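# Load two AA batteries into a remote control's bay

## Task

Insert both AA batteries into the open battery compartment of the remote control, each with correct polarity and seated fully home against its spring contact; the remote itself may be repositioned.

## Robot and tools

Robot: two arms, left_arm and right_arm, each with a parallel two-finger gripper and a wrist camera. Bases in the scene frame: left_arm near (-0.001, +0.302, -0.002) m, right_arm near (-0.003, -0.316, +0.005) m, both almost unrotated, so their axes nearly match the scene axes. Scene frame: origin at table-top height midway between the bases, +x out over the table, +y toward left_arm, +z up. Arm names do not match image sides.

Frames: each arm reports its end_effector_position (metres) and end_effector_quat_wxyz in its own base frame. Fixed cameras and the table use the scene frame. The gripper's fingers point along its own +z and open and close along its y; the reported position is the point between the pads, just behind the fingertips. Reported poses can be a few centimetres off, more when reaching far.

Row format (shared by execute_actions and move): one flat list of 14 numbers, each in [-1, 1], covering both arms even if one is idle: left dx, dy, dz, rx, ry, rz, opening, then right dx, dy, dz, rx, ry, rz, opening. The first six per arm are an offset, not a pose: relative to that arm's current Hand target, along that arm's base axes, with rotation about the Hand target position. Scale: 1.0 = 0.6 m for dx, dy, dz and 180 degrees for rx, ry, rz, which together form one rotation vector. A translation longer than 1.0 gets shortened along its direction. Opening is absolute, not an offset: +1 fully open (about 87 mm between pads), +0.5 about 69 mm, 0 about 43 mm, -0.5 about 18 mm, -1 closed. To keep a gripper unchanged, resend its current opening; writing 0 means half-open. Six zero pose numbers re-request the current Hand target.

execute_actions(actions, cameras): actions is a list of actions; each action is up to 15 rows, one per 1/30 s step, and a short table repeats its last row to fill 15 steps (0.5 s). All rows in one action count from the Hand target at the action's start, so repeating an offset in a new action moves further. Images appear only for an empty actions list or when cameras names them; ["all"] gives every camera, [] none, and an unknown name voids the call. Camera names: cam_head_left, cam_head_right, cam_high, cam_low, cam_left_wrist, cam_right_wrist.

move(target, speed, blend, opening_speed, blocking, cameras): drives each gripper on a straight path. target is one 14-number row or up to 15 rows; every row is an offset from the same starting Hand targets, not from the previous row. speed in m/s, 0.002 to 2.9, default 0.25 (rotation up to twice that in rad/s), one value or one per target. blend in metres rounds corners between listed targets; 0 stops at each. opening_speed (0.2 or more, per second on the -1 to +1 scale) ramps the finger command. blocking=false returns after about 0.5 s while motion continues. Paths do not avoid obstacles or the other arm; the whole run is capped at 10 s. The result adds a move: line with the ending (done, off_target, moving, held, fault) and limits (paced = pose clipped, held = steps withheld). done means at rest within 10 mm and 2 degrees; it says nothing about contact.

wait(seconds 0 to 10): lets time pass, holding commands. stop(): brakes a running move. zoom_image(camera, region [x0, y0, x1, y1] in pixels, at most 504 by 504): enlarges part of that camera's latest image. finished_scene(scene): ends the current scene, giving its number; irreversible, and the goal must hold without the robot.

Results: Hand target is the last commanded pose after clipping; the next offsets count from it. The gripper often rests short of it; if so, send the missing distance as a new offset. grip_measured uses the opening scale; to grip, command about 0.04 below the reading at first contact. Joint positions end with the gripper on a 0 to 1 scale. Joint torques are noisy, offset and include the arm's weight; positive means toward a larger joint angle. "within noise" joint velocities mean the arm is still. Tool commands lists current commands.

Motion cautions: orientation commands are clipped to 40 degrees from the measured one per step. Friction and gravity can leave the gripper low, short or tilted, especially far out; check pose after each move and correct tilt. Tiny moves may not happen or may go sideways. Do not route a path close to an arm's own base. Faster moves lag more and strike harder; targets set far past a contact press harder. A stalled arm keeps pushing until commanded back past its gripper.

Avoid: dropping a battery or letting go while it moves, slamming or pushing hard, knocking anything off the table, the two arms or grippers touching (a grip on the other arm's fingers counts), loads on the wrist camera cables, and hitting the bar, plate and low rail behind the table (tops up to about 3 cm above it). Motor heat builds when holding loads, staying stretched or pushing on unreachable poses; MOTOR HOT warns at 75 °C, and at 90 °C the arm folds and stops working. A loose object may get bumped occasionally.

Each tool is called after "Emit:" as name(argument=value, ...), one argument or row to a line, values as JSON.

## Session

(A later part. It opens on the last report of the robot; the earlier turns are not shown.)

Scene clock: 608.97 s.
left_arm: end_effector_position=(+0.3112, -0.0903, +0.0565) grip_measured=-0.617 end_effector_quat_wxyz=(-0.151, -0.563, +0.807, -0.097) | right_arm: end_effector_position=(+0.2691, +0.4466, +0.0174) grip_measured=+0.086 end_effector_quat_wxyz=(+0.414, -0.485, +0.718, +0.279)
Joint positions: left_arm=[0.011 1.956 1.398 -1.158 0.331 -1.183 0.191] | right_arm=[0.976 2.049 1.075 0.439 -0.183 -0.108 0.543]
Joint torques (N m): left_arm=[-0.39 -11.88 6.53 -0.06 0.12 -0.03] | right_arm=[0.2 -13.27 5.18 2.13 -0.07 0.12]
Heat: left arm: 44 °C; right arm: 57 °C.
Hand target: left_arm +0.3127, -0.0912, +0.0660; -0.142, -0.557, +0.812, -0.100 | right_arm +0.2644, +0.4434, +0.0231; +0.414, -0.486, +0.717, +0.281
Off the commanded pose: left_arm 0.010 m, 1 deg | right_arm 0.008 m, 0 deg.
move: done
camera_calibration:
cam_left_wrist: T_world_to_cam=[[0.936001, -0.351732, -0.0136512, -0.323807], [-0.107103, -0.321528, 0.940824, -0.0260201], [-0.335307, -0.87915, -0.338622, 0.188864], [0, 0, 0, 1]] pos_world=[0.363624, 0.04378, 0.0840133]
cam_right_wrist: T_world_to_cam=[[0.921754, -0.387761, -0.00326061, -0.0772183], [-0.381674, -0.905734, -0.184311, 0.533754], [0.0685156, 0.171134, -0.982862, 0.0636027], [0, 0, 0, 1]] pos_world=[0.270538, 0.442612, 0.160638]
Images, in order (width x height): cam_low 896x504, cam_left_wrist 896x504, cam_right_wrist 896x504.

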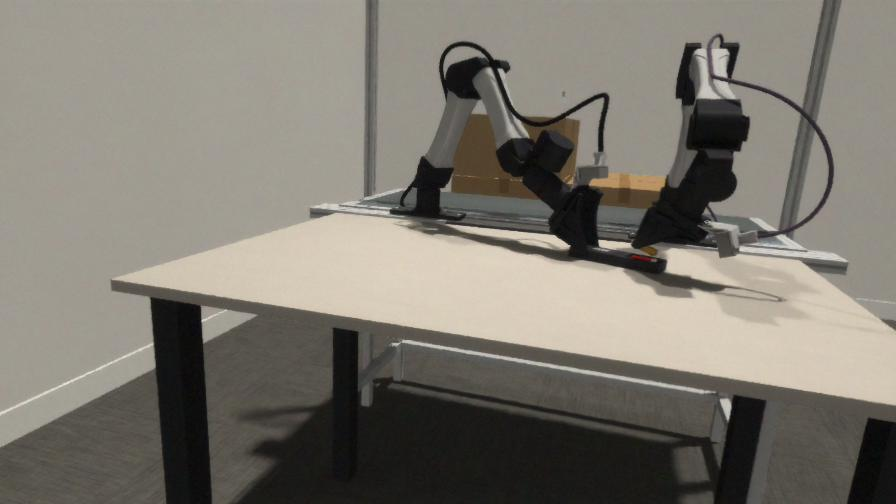

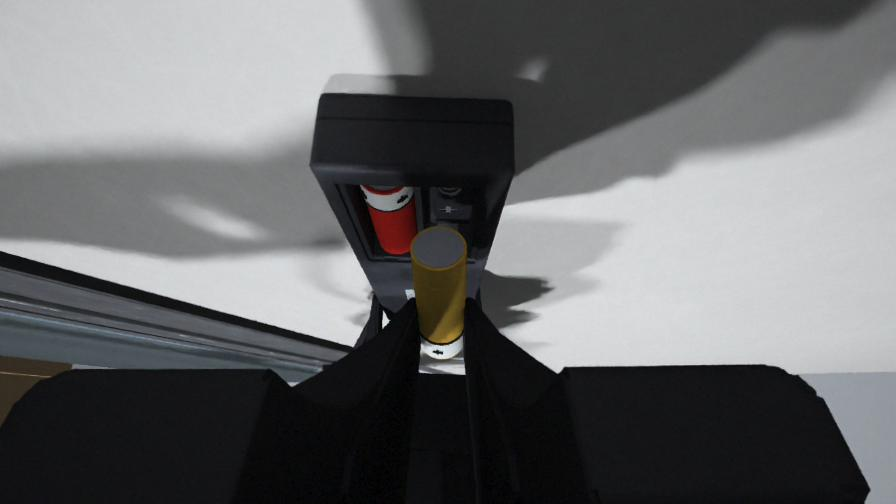

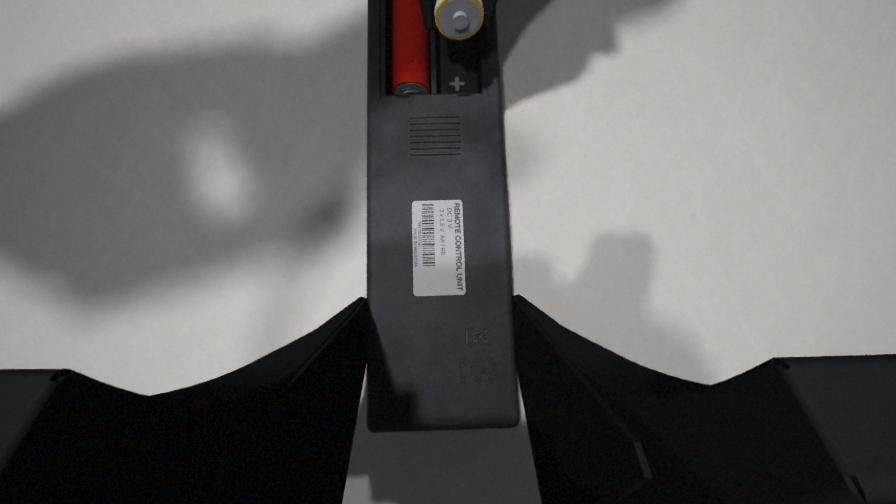

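Emit:
move(
  target=[
    [0.0025, 0.0012, -0.015, 0, 0, -0.007, -0.7, 0, 0, 0, 0, 0, 0, 0.0],
    [0.0025, 0.0012, -0.0617, 0, 0, -0.007, -0.7, 0, 0, 0, 0, 0, 0, 0.0],
  ],
  speed=[0.06, 0.06],
  blend=[0.002, 0],
  cameras=["cam_left_wrist", "cam_right_wrist", "cam_low"],
)

Emit:
zoom_image(
  camera="cam_left_wrist",
  region=[300, 110, 560, 310],
)

Emit:
zoom_image(
  camera="cam_right_wrist",
  region=[350, 0, 520, 110],
)

Emit:
zoom_image(
  camera="cam_low",
  region=[625, 230, 675, 270],
)

Scene clock: 624.80 s.
left_arm: end_effector_position=(+0.3145, -0.0901, +0.0425) grip_measured=-0.617 end_effector_quat_wxyz=(-0.142, -0.552, +0.815, -0.105) | right_arm: end_effector_position=(+0.2691, +0.4466, +0.0174) grip_measured=+0.086 end_effector_quat_wxyz=(+0.414, -0.485, +0.718, +0.279)
Joint positions: left_arm=[0.011 1.974 1.367 -1.091 0.333 -1.159 0.191] | right_arm=[0.976 2.049 1.075 0.439 -0.183 -0.108 0.543]
Joint torques (N m): left_arm=[-0.5 -7.43 3.96 0.51 0.11 -0.01] | right_arm=[0.2 -13.26 5.16 2.13 -0.07 0.12]
Heat: left arm: 47 °C; right arm: 58 °C.
Hand target: left_arm +0.3143, -0.0906, +0.0291; -0.143, -0.548, +0.819, -0.099 | right_arm +0.2644, +0.4434, +0.0231; +0.414, -0.486, +0.717, +0.281
Off the commanded pose: left_arm 0.013 m, 1 deg | right_arm 0.008 m, 0 deg.
move: off_target (left_arm)
camera_calibration:
cam_left_wrist: T_world_to_cam=[[0.928064, -0.372226, 0.0120713, -0.327502], [-0.138607, -0.315139, 0.938869, -0.00188584], [-0.345667, -0.873004, -0.344062, 0.18944], [0, 0, 0, 1]] pos_world=[0.369164, 0.0428828, 0.0709029]
cam_right_wrist: T_world_to_cam=[[0.921754, -0.387761, -0.00326061, -0.0772183], [-0.381674, -0.905734, -0.184311, 0.533754], [0.0685156, 0.171134, -0.982862, 0.0636027], [0, 0, 0, 1]] pos_world=[0.270538, 0.442612, 0.160638]
Images, in order (width x height): cam_low 896x504, cam_left_wrist 896x504, cam_right_wrist 896x504.

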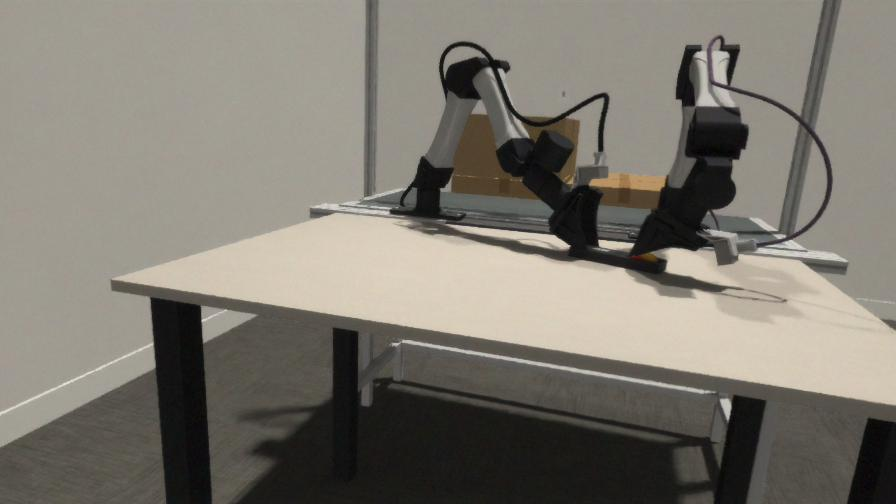

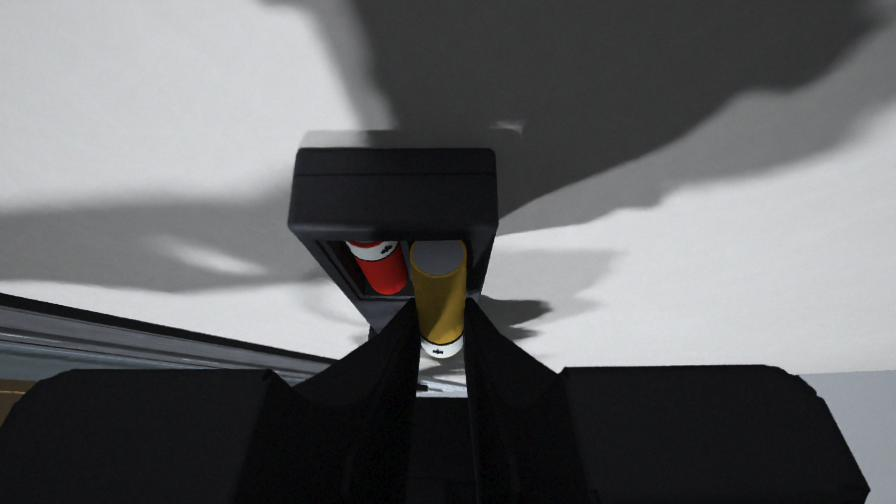

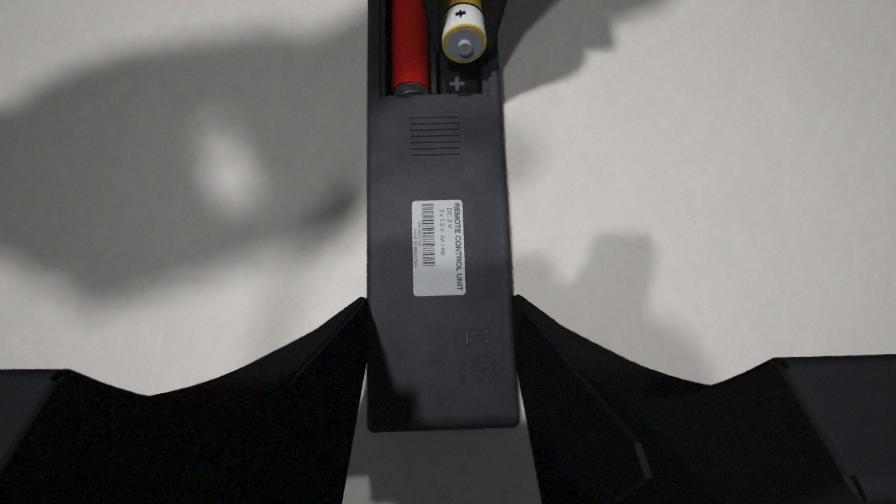

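Scaled by 1.938.

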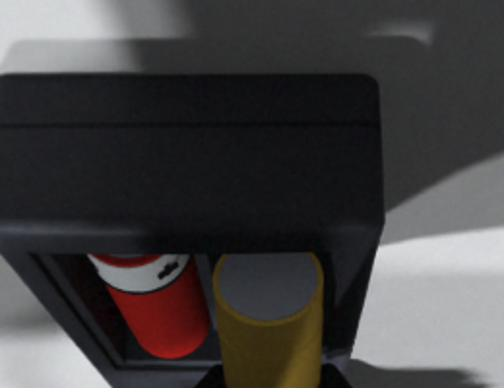

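Scaled by 2.965.

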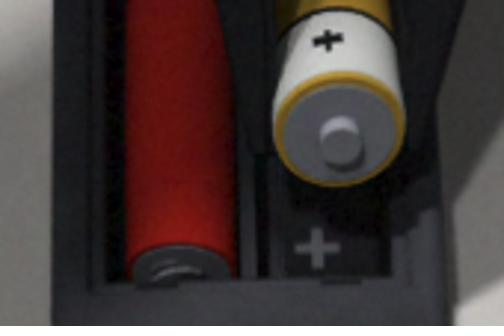

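Scaled by 10.080.

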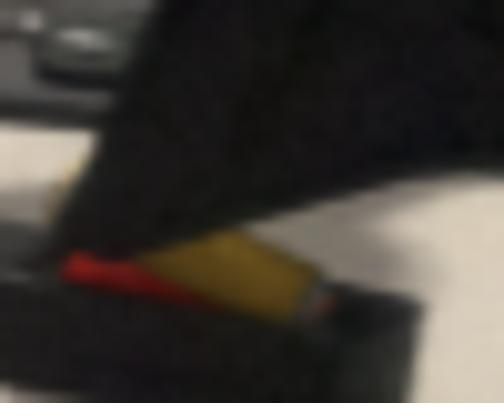

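Emit:
move(
  target=[
    [-0.0035, -0.006, 0.0515, 0, 0, 0, -0.7, 0, 0, 0, 0, 0, 0, 0.0],
    [-0.0035, -0.006, -0.0018, 0, 0, 0, -0.7, 0, 0, 0, 0, 0, 0, 0.0],
  ],
  speed=[0.08, 0.06],
  blend=[0, 0],
  cameras=["cam_left_wrist", "cam_right_wrist", "cam_low"],
)

Emit:
zoom_image(
  camera="cam_left_wrist",
  region=[300, 130, 560, 330],
)

Emit:
zoom_image(
  camera="cam_right_wrist",
  region=[350, 0, 520, 110],
)

Emit:
zoom_image(
  camera="cam_low",
  region=[625, 230, 675, 270],
)

Scene clock: 636.60 s.
left_arm: end_effector_position=(+0.3113, -0.0944, +0.0404) grip_measured=-0.617 end_effector_quat_wxyz=(-0.147, -0.548, +0.817, -0.105) | right_arm: end_effector_position=(+0.2691, +0.4466, +0.0174) grip_measured=+0.086 end_effector_quat_wxyz=(+0.414, -0.485, +0.718, +0.279)
Joint positions: left_arm=[-0.001 1.974 1.355 -1.085 0.338 -1.159 0.192] | right_arm=[0.976 2.049 1.075 0.439 -0.183 -0.108 0.543]
Joint torques (N m): left_arm=[-0.17 -8.27 3.74 0.49 0.09 -0.13] | right_arm=[0.21 -13.29 5.16 2.13 -0.08 0.12]
Heat: left arm: 46 °C; right arm: 59 °C.
Hand target: left_arm +0.3123, -0.0941, +0.0280; -0.142, -0.548, +0.819, -0.099 | right_arm +0.2644, +0.4434, +0.0231; +0.414, -0.486, +0.717, +0.281
Off the commanded pose: left_arm 0.012 m, 1 deg | right_arm 0.008 m, 0 deg.
move: off_target (left_arm)
camera_calibration:
cam_left_wrist: T_world_to_cam=[[0.924207, -0.381783, 0.00909909, -0.32565], [-0.136797, -0.30872, 0.941264, -0.00176655], [-0.356549, -0.871168, -0.337548, 0.187165], [0, 0, 0, 1]] pos_world=[0.36746, 0.0381794, 0.0678032]
cam_right_wrist: T_world_to_cam=[[0.921754, -0.387761, -0.00326061, -0.0772183], [-0.381674, -0.905734, -0.184311, 0.533754], [0.0685156, 0.171134, -0.982862, 0.0636027], [0, 0, 0, 1]] pos_world=[0.270538, 0.442612, 0.160638]
Images, in order (width x height): cam_low 896x504, cam_left_wrist 896x504, cam_right_wrist 896x504.

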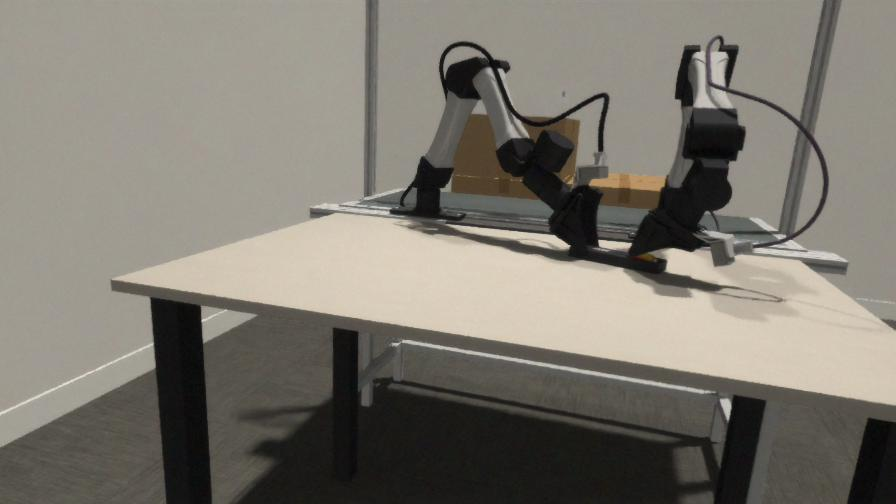

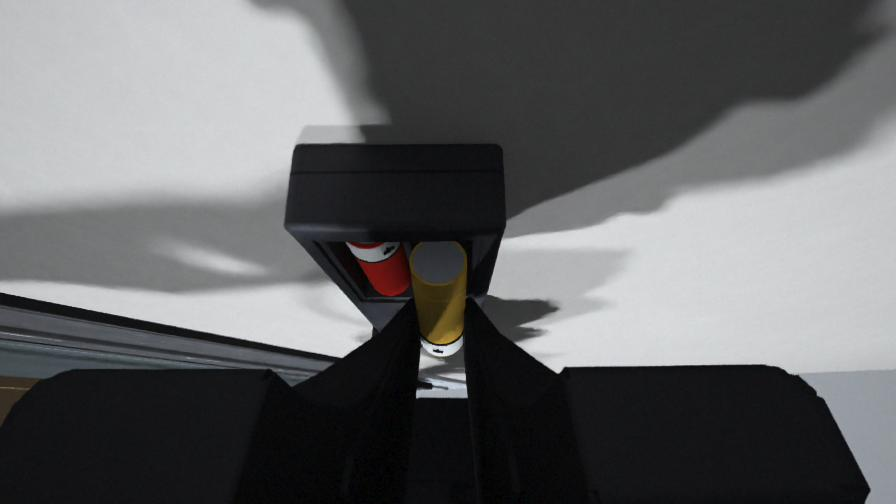

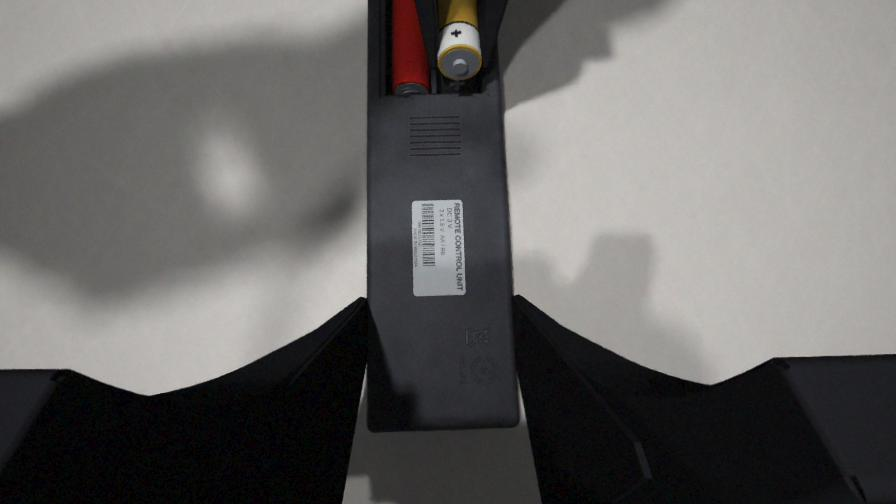

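Scaled by 1.938.

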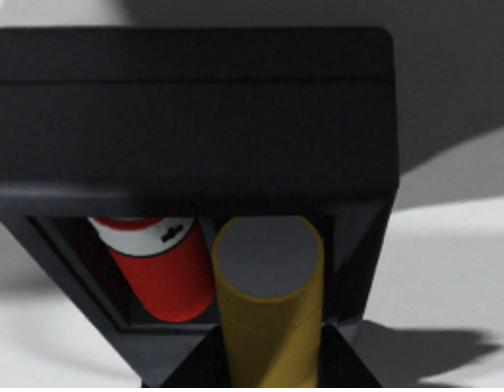

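Scaled by 2.965.

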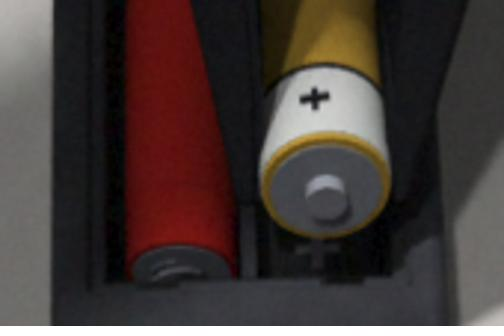

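Scaled by 10.080.

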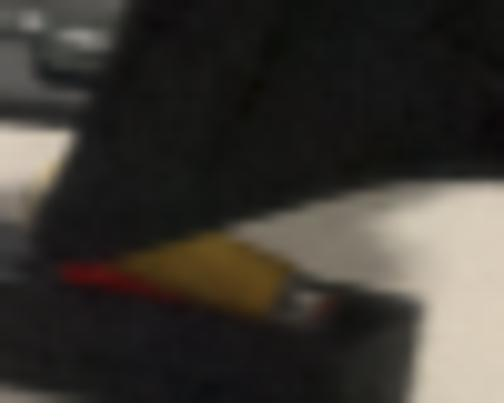

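Emit:
move(
  target=[0.0117, 0.0312, -0.005, 0, 0, 0, -0.7, -0.0073, -0.0187, 0, 0, 0, 0, 0.0],
  speed=0.05,
  cameras=["cam_left_wrist", "cam_right_wrist", "cam_low"],
)

Emit:
zoom_image(
  camera="cam_left_wrist",
  region=[300, 130, 560, 330],
)

Emit:
zoom_image(
  camera="cam_right_wrist",
  region=[350, 0, 520, 110],
)

Emit:
zoom_image(
  camera="cam_low",
  region=[625, 230, 675, 270],
)

Scene clock: 663.77 s.
left_arm: end_effector_position=(+0.3078, -0.0948, +0.0425) grip_measured=-0.617 end_effector_quat_wxyz=(-0.172, -0.541, +0.814, -0.122) | right_arm: end_effector_position=(+0.2640, +0.4391, +0.0171) grip_measured=+0.086 end_effector_quat_wxyz=(+0.417, -0.484, +0.716, +0.281)
Joint positions: left_arm=[0.022 1.992 1.36 -1.109 0.392 -1.118 0.192] | right_arm=[0.976 2.024 1.024 0.473 -0.183 -0.108 0.543]
Joint torques (N m): left_arm=[2.18 -6.68 5.96 0.44 -0.54 -0.02] | right_arm=[-0.44 -13.76 4.74 1.98 -0.13 0.09]
Heat: left arm: 46 °C; right arm: 60 °C.
Hand target: left_arm +0.3193, -0.0754, +0.0250; -0.142, -0.548, +0.818, -0.099 | right_arm +0.2600, +0.4322, +0.0230; +0.413, -0.486, +0.717, +0.281
Off the commanded pose: left_arm 0.029 m, 4 deg | right_arm 0.010 m, 1 deg.
move: off_target (left_arm)
camera_calibration:
cam_left_wrist: T_world_to_cam=[[0.921747, -0.387614, 0.0117693, -0.322457], [-0.117867, -0.251117, 0.960754, -0.00553432], [-0.369446, -0.886959, -0.277153, 0.186122], [0, 0, 0, 1]] pos_world=[0.365333, 0.0387043, 0.0606966]
cam_right_wrist: T_world_to_cam=[[0.921797, -0.387668, -0.00172202, -0.0754696], [-0.380753, -0.904502, -0.192102, 0.524269], [0.072914, 0.177734, -0.981374, 0.0609035], [0, 0, 0, 1]] pos_world=[0.264744, 0.43412, 0.160352]
Images, in order (width x height): cam_low 896x504, cam_left_wrist 896x504, cam_right_wrist 896x504.

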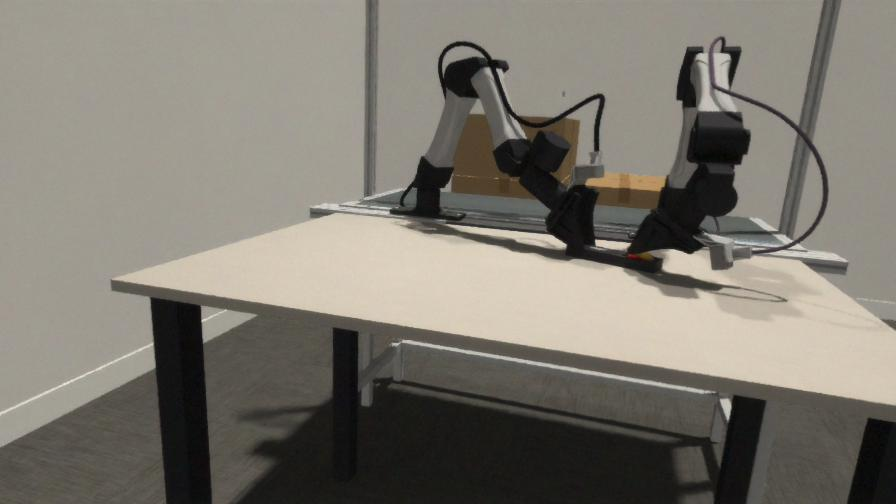

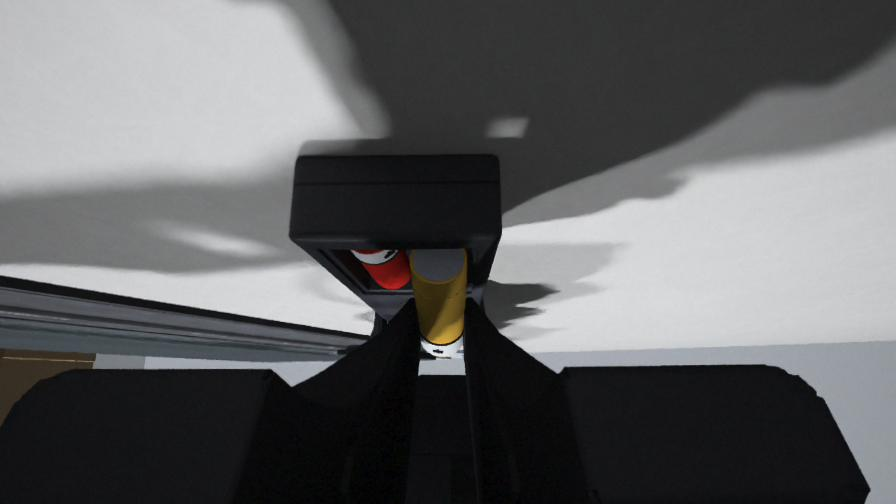

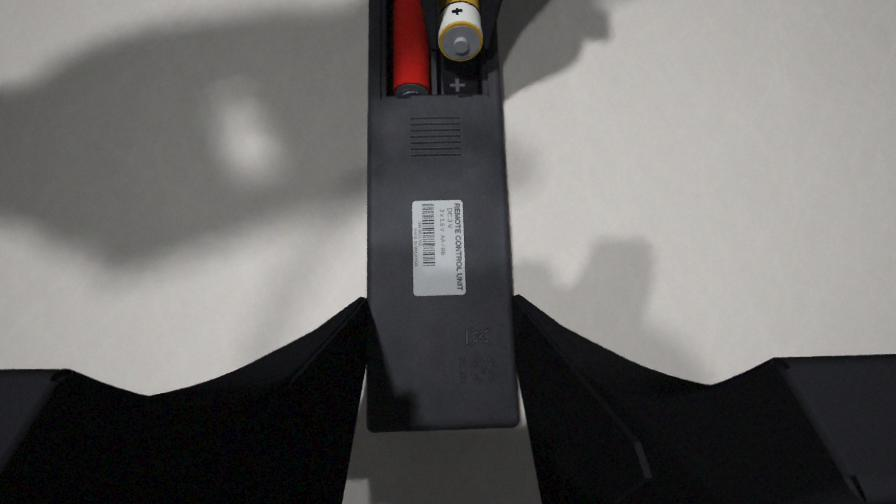

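Scaled by 1.938.

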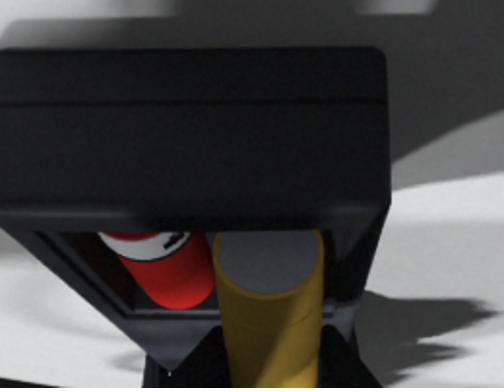

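Scaled by 2.965.

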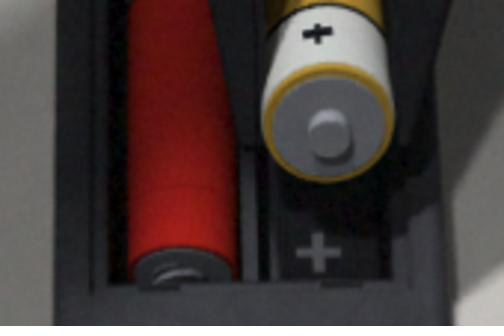

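Scaled by 10.080.

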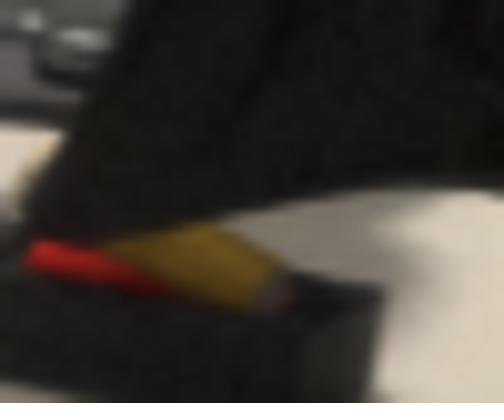

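Emit:
move(
  target=[
    [-0.0192, -0.0323, 0.0292, 0, 0, 0, -0.7, 0, 0, 0, 0, 0, 0, 0.0],
    [-0.0192, -0.0323, 0.0292, 0, 0, 0, -0.48, 0, 0, 0, 0, 0, 0, 0.0],
    [-0.0192, -0.0323, 0.1042, 0, 0, 0, -0.48, 0, 0, 0, 0, 0, 0, 0.0],
  ],
  speed=[0.08, 0.05, 0.08],
  opening_speed=0.5,
  cameras=["cam_left_wrist", "cam_right_wrist", "cam_low"],
)

Emit:
zoom_image(
  camera="cam_left_wrist",
  region=[300, 100, 560, 300],
)

Emit:
zoom_image(
  camera="cam_right_wrist",
  region=[350, 0, 520, 110],
)

Emit:
zoom_image(
  camera="cam_low",
  region=[625, 230, 675, 270],
)

Scene clock: 681.27 s.
left_arm: end_effector_position=(+0.3059, -0.0950, +0.0768) grip_measured=-0.480 end_effector_quat_wxyz=(-0.154, -0.547, +0.817, -0.096) | right_arm: end_effector_position=(+0.2631, +0.4376, +0.0173) grip_measured=+0.086 end_effector_quat_wxyz=(+0.417, -0.484, +0.717, +0.280)
Joint positions: left_arm=[-0.005 1.931 1.445 -1.238 0.332 -1.16 0.26] | right_arm=[0.976 2.018 1.018 0.471 -0.183 -0.108 0.543]
Joint torques (N m): left_arm=[-0.17 -12.15 6.87 -0.12 0.09 -0.12] | right_arm=[-0.46 -13.23 5.2 2 -0.14 0.09]
Heat: left arm: 45 °C; right arm: 64 °C.
Hand target: left_arm +0.3077, -0.0948, +0.0874; -0.143, -0.548, +0.819, -0.099 | right_arm +0.2600, +0.4322, +0.0230; +0.413, -0.486, +0.717, +0.281
Off the commanded pose: left_arm 0.011 m, 1 deg | right_arm 0.008 m, 0 deg.
move: off_target (left_arm); target 2's new opening was sent with left_arm's hand 0.005 m and 3 deg from that target
camera_calibration:
cam_left_wrist: T_world_to_cam=[[0.922098, -0.38674, -0.012953, -0.319342], [-0.118225, -0.31344, 0.94222, -0.0431396], [-0.368454, -0.867287, -0.334745, 0.200756], [0, 0, 0, 1]] pos_world=[0.363334, 0.0370887, 0.103712]
cam_right_wrist: T_world_to_cam=[[0.921782, -0.387702, -0.00219821, -0.075101], [-0.381037, -0.904857, -0.189854, 0.522781], [0.0716176, 0.175841, -0.98181, 0.0625997], [0, 0, 0, 1]] pos_world=[0.263942, 0.432918, 0.160548]
Images, in order (width x height): cam_low 896x504, cam_left_wrist 896x504, cam_right_wrist 896x504.

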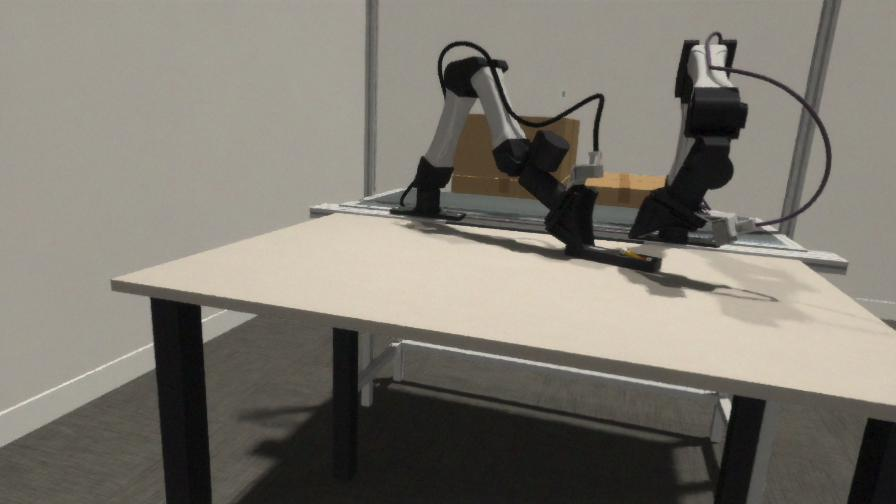

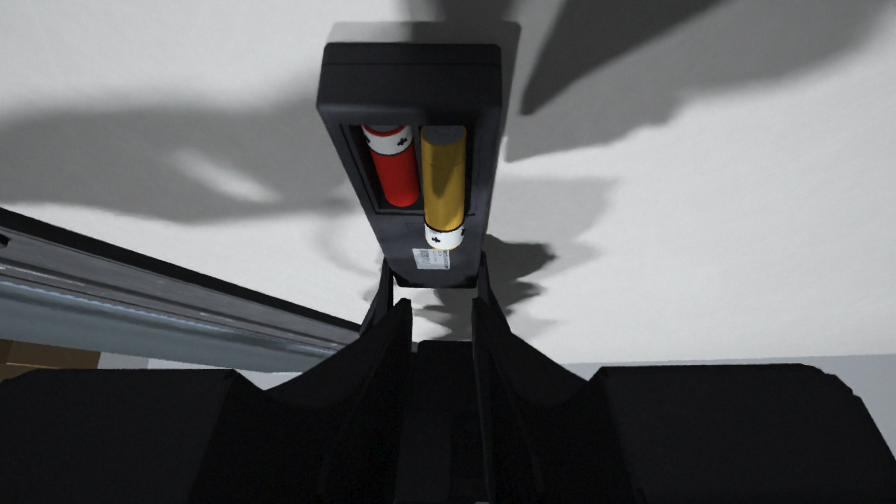

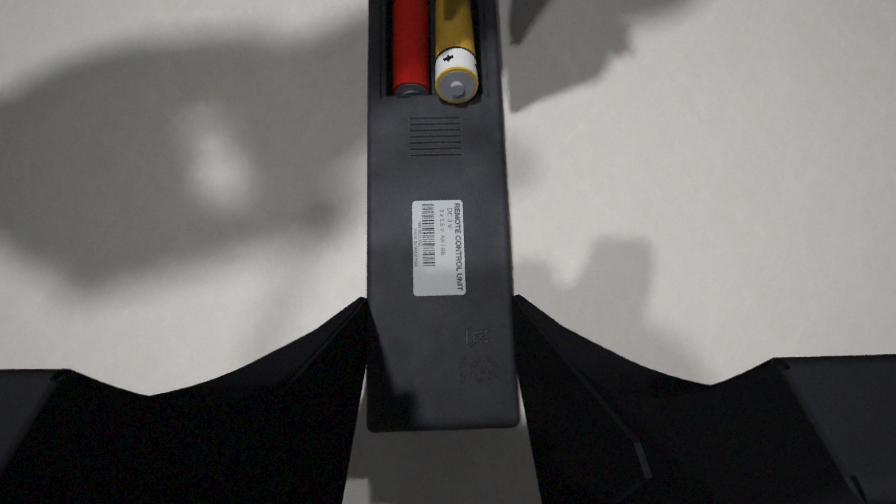

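Scaled by 1.938.

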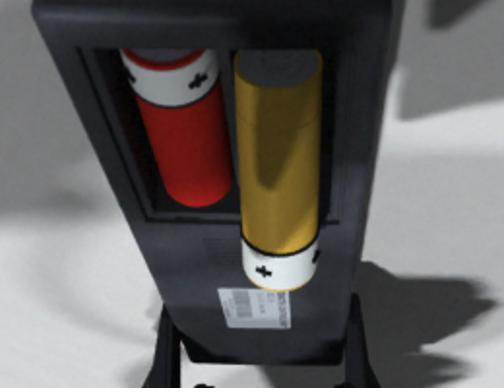

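Scaled by 2.965.

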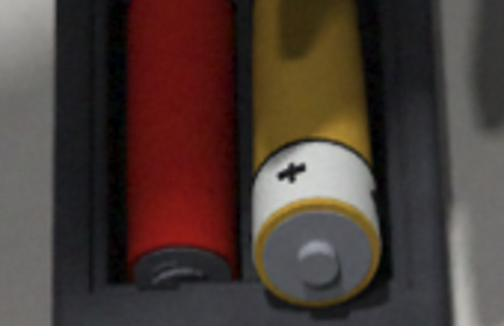

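Scaled by 10.080.

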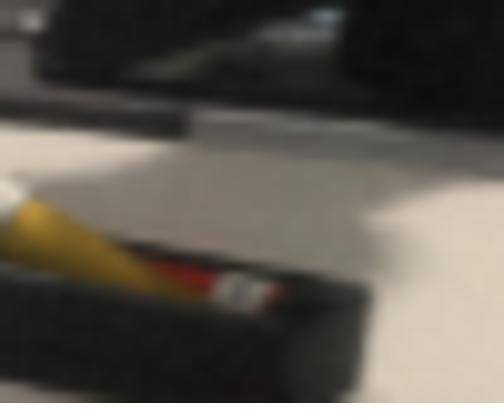

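Emit:
move(
  target=[-0.0133, -0.034, -0.039, 0.104, -0.0391, 0, -0.8, 0, 0, 0, 0, 0, 0, 0.0],
  speed=0.12,
  cameras=["cam_left_wrist", "cam_right_wrist", "cam_low"],
)

Emit:
zoom_image(
  camera="cam_left_wrist",
  region=[360, 150, 560, 330],
)

Emit:
zoom_image(
  camera="cam_right_wrist",
  region=[350, 0, 520, 110],
)

Emit:
zoom_image(
  camera="cam_low",
  region=[610, 225, 670, 275],
)

Scene clock: 711.87 s.
left_arm: end_effector_position=(+0.2994, -0.1154, +0.0588) grip_measured=-0.800 end_effector_quat_wxyz=(-0.014, -0.555, +0.832, +0.008) | right_arm: end_effector_position=(+0.2631, +0.4376, +0.0173) grip_measured=+0.086 end_effector_quat_wxyz=(+0.417, -0.484, +0.717, +0.280)
Joint positions: left_arm=[-0.234 1.83 1.346 -1.118 0.009 -1.411 0.1] | right_arm=[0.976 2.018 1.018 0.471 -0.183 -0.108 0.543]
Joint torques (N m): left_arm=[-0.16 -11.45 4.34 0.36 -0.08 -0.11] | right_arm=[-0.44 -13.26 5.22 2 -0.14 0.08]
Heat: left arm: 47 °C; right arm: 66 °C.
Hand target: left_arm +0.2997, -0.1152, +0.0640; -0.001, -0.556, +0.831, +0.002 | right_arm +0.2600, +0.4322, +0.0230; +0.413, -0.486, +0.717, +0.281
Off the commanded pose: left_arm 0.005 m, 2 deg | right_arm 0.008 m, 0 deg.
move: done
camera_calibration:
cam_left_wrist: T_world_to_cam=[[0.921463, -0.387129, -0.0321998, -0.320166], [-0.224346, -0.597999, 0.769458, -0.0243128], [-0.317135, -0.701803, -0.637885, 0.196187], [0, 0, 0, 1]] pos_world=[0.351784, -0.000800257, 0.133543]
cam_right_wrist: T_world_to_cam=[[0.921782, -0.387702, -0.00219821, -0.075101], [-0.381037, -0.904857, -0.189854, 0.522781], [0.0716176, 0.175841, -0.98181, 0.0625997], [0, 0, 0, 1]] pos_world=[0.263942, 0.432918, 0.160548]
Images, in order (width x height): cam_low 896x504, cam_left_wrist 896x504, cam_right_wrist 896x504.

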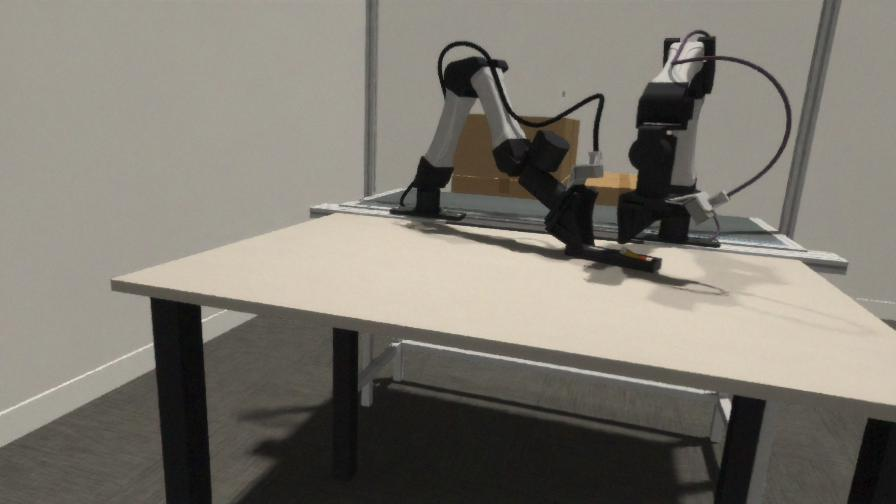

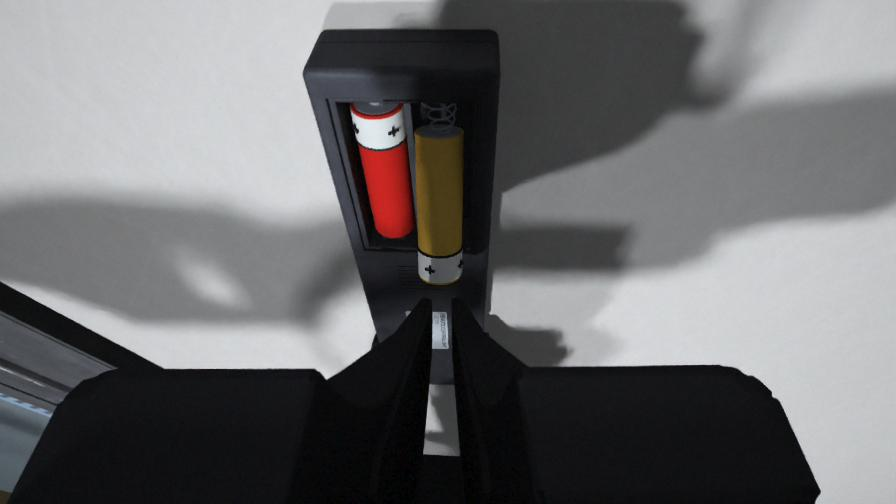

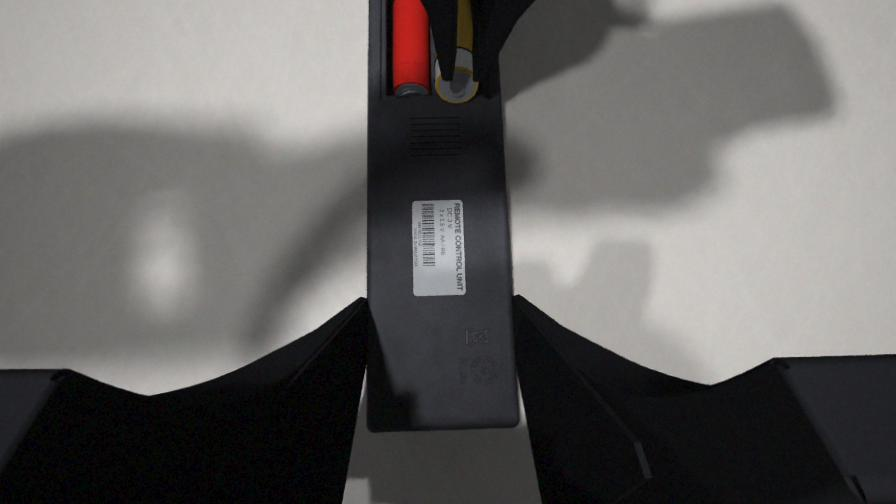

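Scaled by 2.520.

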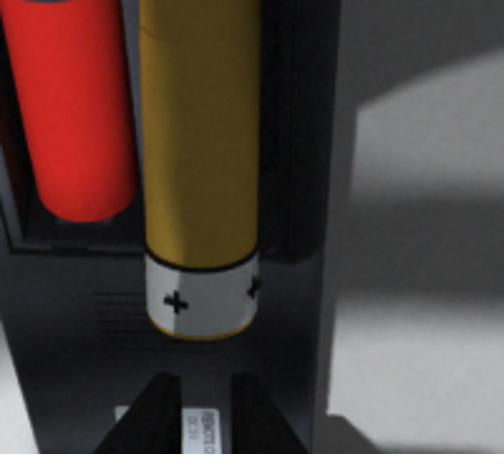

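Scaled by 2.965.

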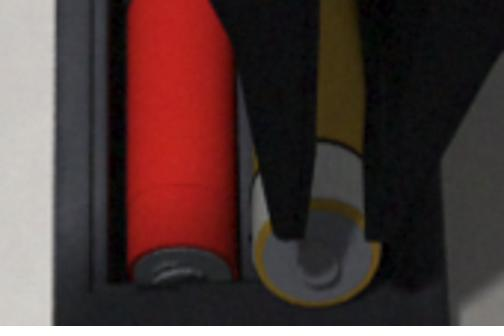

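Scaled by 8.400.

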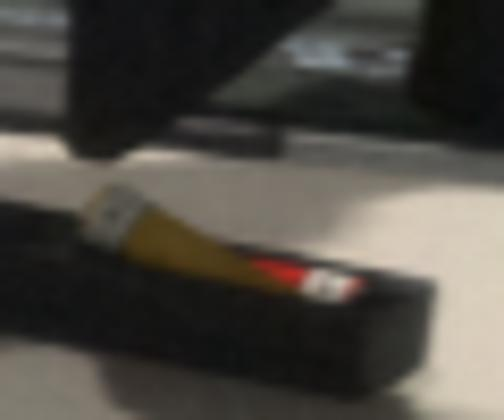

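Emit:
move(
  target=[
    [-0.0028, -0.0033, -0.03, 0, 0, 0, -0.8, 0, 0, -0.005, 0, 0, 0, 0.0],
    [0.0002, 0.0045, -0.0487, 0, 0, 0, -0.8, 0, 0, -0.005, 0, 0, 0, 0.0],
    [0.0033, 0.0177, -0.0635, 0, 0, 0, -0.8, -0.0042, -0.0109, -0.005, 0, 0, 0, 0.0],
    [0.0098, 0.04, -0.0735, 0, 0, 0, -0.8, -0.0042, -0.0109, -0.005, 0, 0, 0, 0.0],
    [0.0142, 0.0562, -0.0932, 0, 0, 0, -0.8, -0.0042, -0.0109, -0.005, 0, 0, 0, 0.0],
  ],
  speed=0.06,
  blend=[0.002, 0.002, 0.002, 0.002, 0],
  cameras=["cam_left_wrist", "cam_right_wrist", "cam_low"],
)

Emit:
zoom_image(
  camera="cam_left_wrist",
  region=[360, 180, 560, 360],
)

Emit:
zoom_image(
  camera="cam_right_wrist",
  region=[350, 0, 520, 110],
)

Emit:
zoom_image(
  camera="cam_low",
  region=[610, 225, 670, 275],
)

Scene clock: 727.23 s.
left_arm: end_effector_position=(+0.2993, -0.1117, +0.0472) grip_measured=-0.799 end_effector_quat_wxyz=(-0.045, -0.548, +0.833, -0.057) | right_arm: end_effector_position=(+0.2612, +0.4343, +0.0170) grip_measured=+0.086 end_effector_quat_wxyz=(+0.421, -0.483, +0.714, +0.282)
Joint positions: left_arm=[-0.152 1.808 1.241 -0.994 0.144 -1.316 0.101] | right_arm=[0.975 2.009 0.991 0.5 -0.183 -0.108 0.543]
Joint torques (N m): left_arm=[1.91 -3.36 2.22 1.1 -1.4 -0.03] | right_arm=[-0.79 -13.27 4.51 1.95 -0.18 0.07]
Heat: left arm: 47 °C; right arm: 67 °C.
Hand target: left_arm +0.3084, -0.0815, +0.0082; -0.001, -0.557, +0.831, +0.002 | right_arm +0.2575, +0.4256, +0.0200; +0.413, -0.486, +0.717, +0.281
Off the commanded pose: left_arm 0.050 m, 8 deg | right_arm 0.010 m, 1 deg.
move: off_target (left_arm)
camera_calibration:
cam_left_wrist: T_world_to_cam=[[0.91698, -0.396521, 0.0437997, -0.32234], [-0.247836, -0.480194, 0.841422, 0.00363883], [-0.312609, -0.782422, -0.5386, 0.176372], [0, 0, 0, 1]] pos_world=[0.351617, 0.0119299, 0.106051]
cam_right_wrist: T_world_to_cam=[[0.921476, -0.388435, -0.000190458, -0.0744206], [-0.380642, -0.902892, -0.199744, 0.518207], [0.0774156, 0.184132, -0.979848, 0.0578369], [0, 0, 0, 1]] pos_world=[0.26135, 0.428327, 0.160166]
Images, in order (width x height): cam_low 896x504, cam_left_wrist 896x504, cam_right_wrist 896x504.

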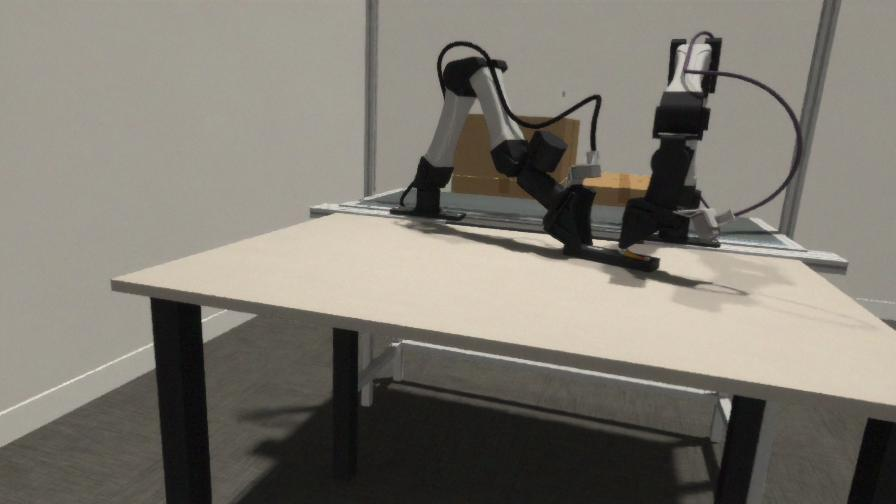

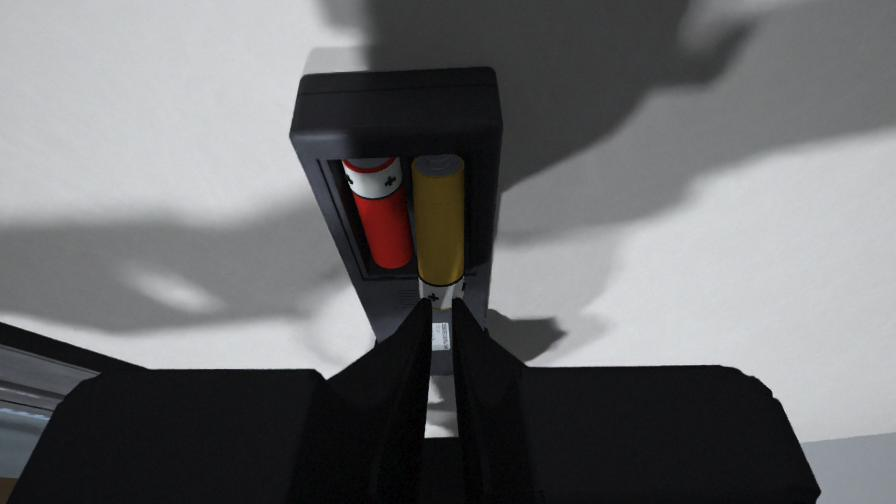

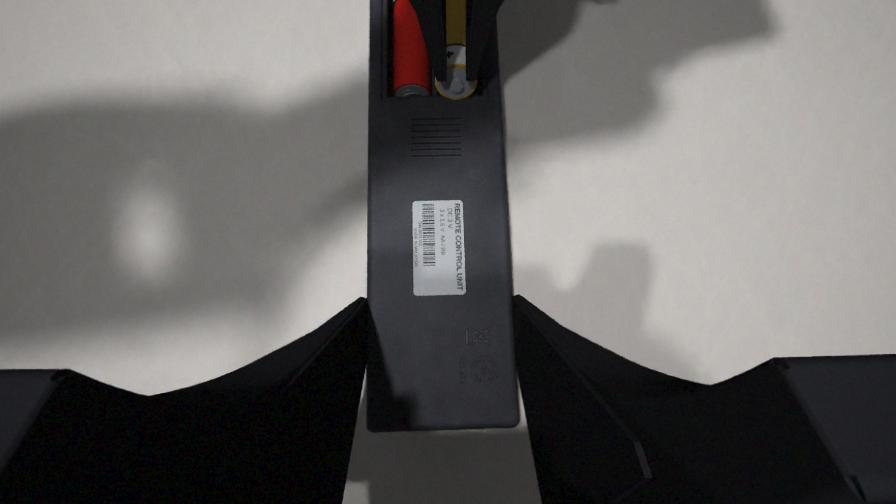

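Scaled by 2.520.

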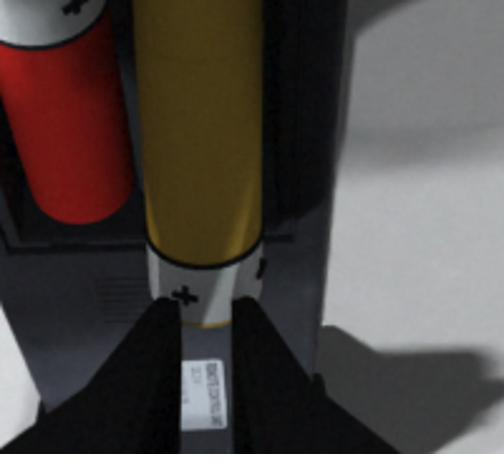

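Scaled by 2.965.

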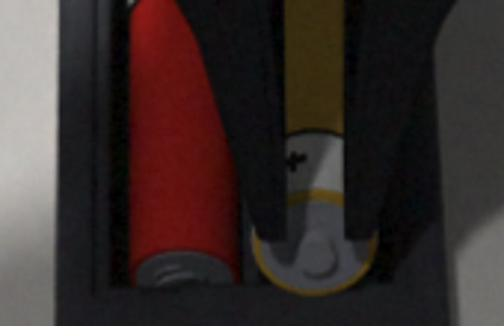

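Scaled by 8.400.

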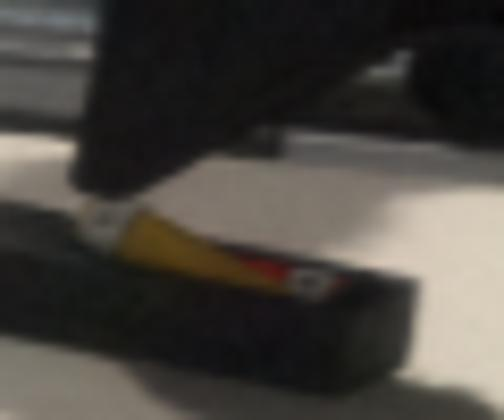

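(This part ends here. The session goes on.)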